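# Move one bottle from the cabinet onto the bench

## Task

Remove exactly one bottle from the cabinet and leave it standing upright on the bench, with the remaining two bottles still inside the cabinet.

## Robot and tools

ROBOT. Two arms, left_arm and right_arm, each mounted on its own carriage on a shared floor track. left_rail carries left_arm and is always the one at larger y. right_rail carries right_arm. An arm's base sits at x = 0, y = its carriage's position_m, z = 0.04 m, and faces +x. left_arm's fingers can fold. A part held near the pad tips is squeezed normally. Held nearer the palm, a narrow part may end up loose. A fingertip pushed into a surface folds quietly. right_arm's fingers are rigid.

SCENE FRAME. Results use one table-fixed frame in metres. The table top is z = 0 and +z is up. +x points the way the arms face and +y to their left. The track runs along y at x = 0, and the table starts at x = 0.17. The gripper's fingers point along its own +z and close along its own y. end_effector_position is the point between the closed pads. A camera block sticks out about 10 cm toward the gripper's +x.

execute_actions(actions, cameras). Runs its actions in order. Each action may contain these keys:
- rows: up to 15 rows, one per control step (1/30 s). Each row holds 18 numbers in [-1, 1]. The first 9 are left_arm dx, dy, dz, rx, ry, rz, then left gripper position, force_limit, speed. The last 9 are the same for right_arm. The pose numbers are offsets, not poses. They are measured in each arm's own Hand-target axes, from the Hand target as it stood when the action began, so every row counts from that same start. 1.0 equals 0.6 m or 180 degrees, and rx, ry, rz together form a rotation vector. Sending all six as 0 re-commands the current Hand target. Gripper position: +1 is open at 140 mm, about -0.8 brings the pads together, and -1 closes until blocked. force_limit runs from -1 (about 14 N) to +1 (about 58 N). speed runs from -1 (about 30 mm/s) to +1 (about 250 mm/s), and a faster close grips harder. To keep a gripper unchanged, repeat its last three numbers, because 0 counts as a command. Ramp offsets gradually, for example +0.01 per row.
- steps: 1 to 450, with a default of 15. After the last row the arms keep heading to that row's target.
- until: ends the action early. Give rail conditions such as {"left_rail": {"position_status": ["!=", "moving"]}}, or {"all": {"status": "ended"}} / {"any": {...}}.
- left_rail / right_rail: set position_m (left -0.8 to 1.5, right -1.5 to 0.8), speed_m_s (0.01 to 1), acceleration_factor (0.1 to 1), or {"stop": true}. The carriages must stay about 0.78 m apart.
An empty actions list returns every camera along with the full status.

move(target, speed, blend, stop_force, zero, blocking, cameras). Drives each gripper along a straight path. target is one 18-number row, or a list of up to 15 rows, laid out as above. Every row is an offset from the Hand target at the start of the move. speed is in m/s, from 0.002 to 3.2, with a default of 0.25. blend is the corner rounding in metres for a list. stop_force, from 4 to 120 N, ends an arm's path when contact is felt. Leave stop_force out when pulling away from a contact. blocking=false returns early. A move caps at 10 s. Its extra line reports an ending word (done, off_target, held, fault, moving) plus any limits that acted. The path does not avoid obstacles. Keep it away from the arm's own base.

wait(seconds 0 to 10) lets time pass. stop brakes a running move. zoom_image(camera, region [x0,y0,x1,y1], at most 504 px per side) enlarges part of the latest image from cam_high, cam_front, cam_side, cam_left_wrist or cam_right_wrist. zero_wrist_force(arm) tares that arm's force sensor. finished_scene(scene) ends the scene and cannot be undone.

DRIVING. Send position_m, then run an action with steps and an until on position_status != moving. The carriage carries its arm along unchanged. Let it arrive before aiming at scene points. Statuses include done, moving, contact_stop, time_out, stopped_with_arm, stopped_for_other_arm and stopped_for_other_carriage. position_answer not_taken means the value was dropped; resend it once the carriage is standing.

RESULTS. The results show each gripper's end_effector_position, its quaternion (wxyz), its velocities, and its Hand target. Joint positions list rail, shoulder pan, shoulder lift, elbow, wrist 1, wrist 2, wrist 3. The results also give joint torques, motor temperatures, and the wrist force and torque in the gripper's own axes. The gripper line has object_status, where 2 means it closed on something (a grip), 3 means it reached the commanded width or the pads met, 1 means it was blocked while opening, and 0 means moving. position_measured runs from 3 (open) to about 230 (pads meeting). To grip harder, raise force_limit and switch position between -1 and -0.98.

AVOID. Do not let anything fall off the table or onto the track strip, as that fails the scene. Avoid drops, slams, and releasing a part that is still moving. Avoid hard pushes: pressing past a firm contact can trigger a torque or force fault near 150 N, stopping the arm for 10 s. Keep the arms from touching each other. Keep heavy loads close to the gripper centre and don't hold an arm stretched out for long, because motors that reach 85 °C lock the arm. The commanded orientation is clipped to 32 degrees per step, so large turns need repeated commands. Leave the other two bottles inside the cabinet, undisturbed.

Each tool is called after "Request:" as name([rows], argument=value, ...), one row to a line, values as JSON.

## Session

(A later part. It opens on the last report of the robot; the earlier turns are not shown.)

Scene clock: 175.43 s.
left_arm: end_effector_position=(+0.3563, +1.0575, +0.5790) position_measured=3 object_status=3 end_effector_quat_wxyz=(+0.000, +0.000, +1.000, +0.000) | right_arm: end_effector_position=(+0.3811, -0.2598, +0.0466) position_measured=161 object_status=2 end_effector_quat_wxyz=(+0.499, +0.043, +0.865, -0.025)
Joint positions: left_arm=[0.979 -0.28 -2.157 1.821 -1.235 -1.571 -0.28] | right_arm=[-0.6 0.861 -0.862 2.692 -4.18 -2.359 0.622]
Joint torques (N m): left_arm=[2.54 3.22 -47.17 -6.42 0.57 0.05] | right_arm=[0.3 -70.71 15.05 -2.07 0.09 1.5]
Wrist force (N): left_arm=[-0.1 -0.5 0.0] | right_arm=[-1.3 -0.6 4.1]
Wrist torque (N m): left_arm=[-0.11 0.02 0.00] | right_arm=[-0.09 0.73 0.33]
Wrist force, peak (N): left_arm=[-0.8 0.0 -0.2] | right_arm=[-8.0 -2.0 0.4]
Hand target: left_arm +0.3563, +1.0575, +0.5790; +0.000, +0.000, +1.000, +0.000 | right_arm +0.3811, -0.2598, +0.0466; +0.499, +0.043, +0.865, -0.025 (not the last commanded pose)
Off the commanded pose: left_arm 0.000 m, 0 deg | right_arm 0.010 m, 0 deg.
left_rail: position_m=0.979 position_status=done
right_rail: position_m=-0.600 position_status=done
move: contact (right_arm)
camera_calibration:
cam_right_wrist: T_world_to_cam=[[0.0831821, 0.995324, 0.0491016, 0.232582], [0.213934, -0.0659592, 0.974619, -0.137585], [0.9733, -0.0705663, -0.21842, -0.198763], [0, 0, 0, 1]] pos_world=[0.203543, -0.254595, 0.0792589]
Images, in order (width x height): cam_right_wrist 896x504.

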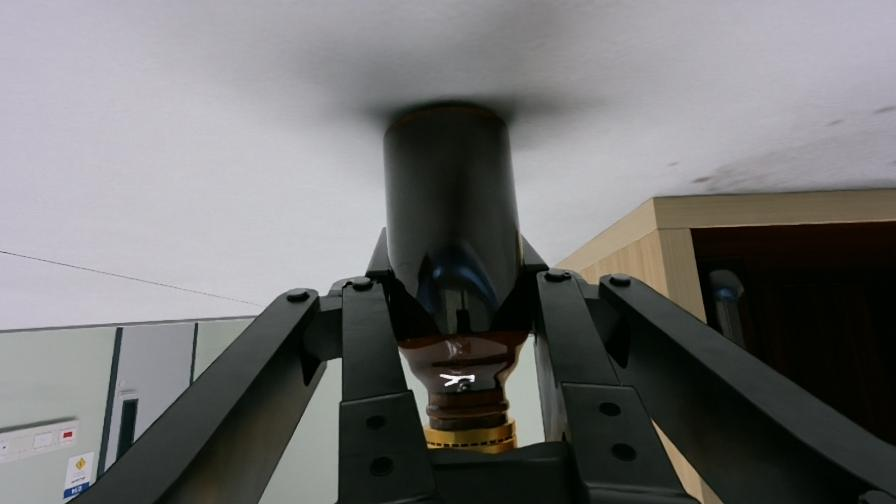

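Request:
move(target=[0,0,0,0,0,0,1,1,1, 0.0004,0,0.0002,0,0,0,-1,-0.7,-1], speed=0.005)

Request:
execute_actions([
  {"rows":[[0,0,0,0,0,0,1,1,1,0,0,0,0,0,0,0.2,-1,-1]],"steps":70},
], cameras=["cam_right_wrist"])

Request:
move(target=[0,0,0,0,0,0,1,1,1, -0.136,0,-0.098,0,0,0,0.2,-1,-1], speed=0.12, cameras=["cam_side","cam_right_wrist"])

Scene clock: 183.70 s.
left_arm: end_effector_position=(+0.3563, +1.0575, +0.5790) position_measured=3 object_status=3 end_effector_quat_wxyz=(+0.000, +0.000, +1.000, +0.000) | right_arm: end_effector_position=(+0.3811, -0.2599, +0.0463) position_measured=161 object_status=2 end_effector_quat_wxyz=(+0.499, +0.043, +0.865, -0.025)
Joint positions: left_arm=[0.979 -0.28 -2.157 1.821 -1.235 -1.571 -0.28] | right_arm=[-0.6 0.861 -0.861 2.692 -4.181 -2.359 0.622]
Joint torques (N m): left_arm=[2.06 3.28 -46.21 -5.85 0.32 0.3] | right_arm=[1.55 -43.47 -1.39 -8.67 -1.3 1.06]
Wrist force (N): left_arm=[-0.3 -0.2 -0.4] | right_arm=[-5.3 -1.3 1.7]
Wrist torque (N m): left_arm=[-0.05 0.07 0.00] | right_arm=[-0.08 0.83 0.36]
Wrist force, peak (N): left_arm=[-0.3 -0.4 -0.8] | right_arm=[-5.3 -1.3 1.7]
Hand target: left_arm +0.3563, +1.0575, +0.5790; +0.000, +0.000, +1.000, +0.000 | right_arm +0.3811, -0.2598, +0.0463; +0.499, +0.043, +0.865, -0.025
Off the commanded pose: left_arm 0.000 m, 0 deg | right_arm 0.000 m, 0 deg.
left_rail: position_m=0.979 position_status=done
right_rail: position_m=-0.600 position_status=done
move: done

Scene clock: 186.23 s.
left_arm: end_effector_position=(+0.3563, +1.0575, +0.5790) position_measured=3 object_status=3 end_effector_quat_wxyz=(+0.000, +0.000, +1.000, +0.000) | right_arm: end_effector_position=(+0.3811, -0.2598, +0.0463) position_measured=104 object_status=3 end_effector_quat_wxyz=(+0.499, +0.043, +0.865, -0.025)
Joint positions: left_arm=[0.979 -0.28 -2.157 1.821 -1.235 -1.571 -0.28] | right_arm=[-0.6 0.861 -0.861 2.692 -4.181 -2.359 0.622]
Joint torques (N m): left_arm=[4.52 3.15 -46.98 -6.27 0.06 -0.26] | right_arm=[5.18 -42.09 -0.88 -6.56 -3.6 2.16]
Wrist force (N): left_arm=[0.0 -0.5 0.1] | right_arm=[-3.1 -0.3 3.1]
Wrist torque (N m): left_arm=[-0.11 0.01 0.01] | right_arm=[-0.01 0.69 0.32]
Wrist force, peak (N): left_arm=[-0.6 -0.7 -0.1] | right_arm=[-5.2 -1.0 1.8]
Hand target: left_arm +0.3563, +1.0575, +0.5790; +0.000, +0.000, +1.000, +0.000 | right_arm +0.3811, -0.2598, +0.0463; +0.499, +0.043, +0.865, -0.025
Off the commanded pose: left_arm 0.000 m, 0 deg | right_arm 0.000 m, 0 deg.
left_rail: position_m=0.979 position_status=done
right_rail: position_m=-0.600 position_status=done
camera_calibration:
cam_right_wrist: T_world_to_cam=[[0.0831821, 0.995324, 0.0491016, 0.232597], [0.213934, -0.0659592, 0.974619, -0.137292], [0.9733, -0.0705663, -0.21842, -0.198828], [0, 0, 0, 1]] pos_world=[0.203543, -0.254595, 0.0789589]
Images, in order (width x height): cam_right_wrist 896x504.

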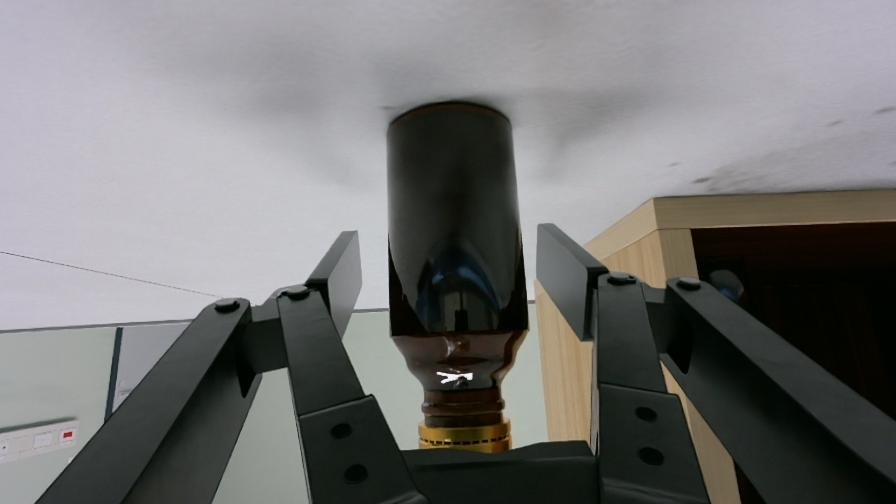

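Scene clock: 187.73 s.
left_arm: end_effector_position=(+0.3563, +1.0575, +0.5790) position_measured=3 object_status=3 end_effector_quat_wxyz=(+0.000, +0.000, +1.000, +0.000) | right_arm: end_effector_position=(+0.3712, -0.2588, +0.1464) position_measured=104 object_status=3 end_effector_quat_wxyz=(+0.499, +0.043, +0.865, -0.025)
Joint positions: left_arm=[0.979 -0.28 -2.157 1.821 -1.235 -1.571 -0.28] | right_arm=[-0.6 0.886 -1.255 2.722 -3.799 -2.376 0.647]
Joint torques (N m): left_arm=[0.3 1.68 -48.25 -5.86 0.3 -0.01] | right_arm=[9.08 -54.63 -17.39 -2.3 -4.25 2.2]
Wrist force (N): left_arm=[-0.3 -0.3 0.0] | right_arm=[-3.7 -0.4 3.2]
Wrist torque (N m): left_arm=[-0.06 0.06 0.00] | right_arm=[0.00 0.86 0.16]
Wrist force, peak (N): left_arm=[-0.3 -0.8 -0.1] | right_arm=[-4.7 -0.7 2.2]
Hand target: left_arm +0.3563, +1.0575, +0.5790; +0.000, +0.000, +1.000, +0.000 | right_arm +0.3712, -0.2588, +0.1464; +0.499, +0.043, +0.865, -0.025
Off the commanded pose: left_arm 0.000 m, 0 deg | right_arm 0.000 m, 0 deg.
left_rail: position_m=0.979 position_status=done
right_rail: position_m=-0.600 position_status=done
move: done
camera_calibration:
cam_right_wrist: T_world_to_cam=[[0.0830804, 0.995331, 0.0491262, 0.227527], [0.213845, -0.0659546, 0.974639, -0.232653], [0.973328, -0.070468, -0.218326, -0.167256], [0, 0, 0, 1]] pos_world=[0.193643, -0.253595, 0.179059]
Images, in order (width x height): cam_side 896x504, cam_right_wrist 896x504.

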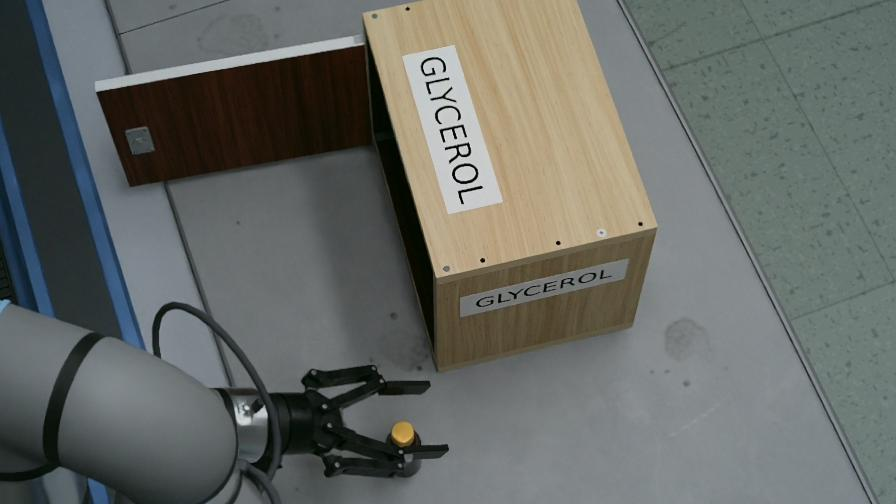

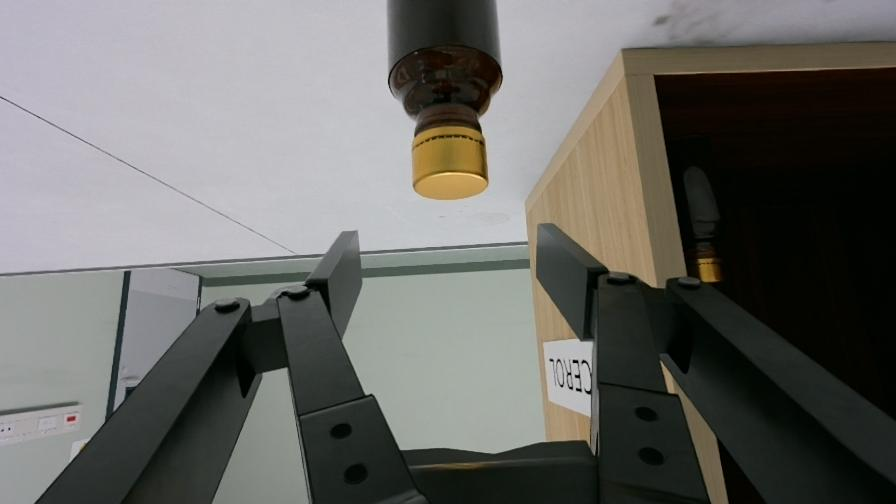

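Request:
finished_scene(scene=2)

The scene is finished: the task was done.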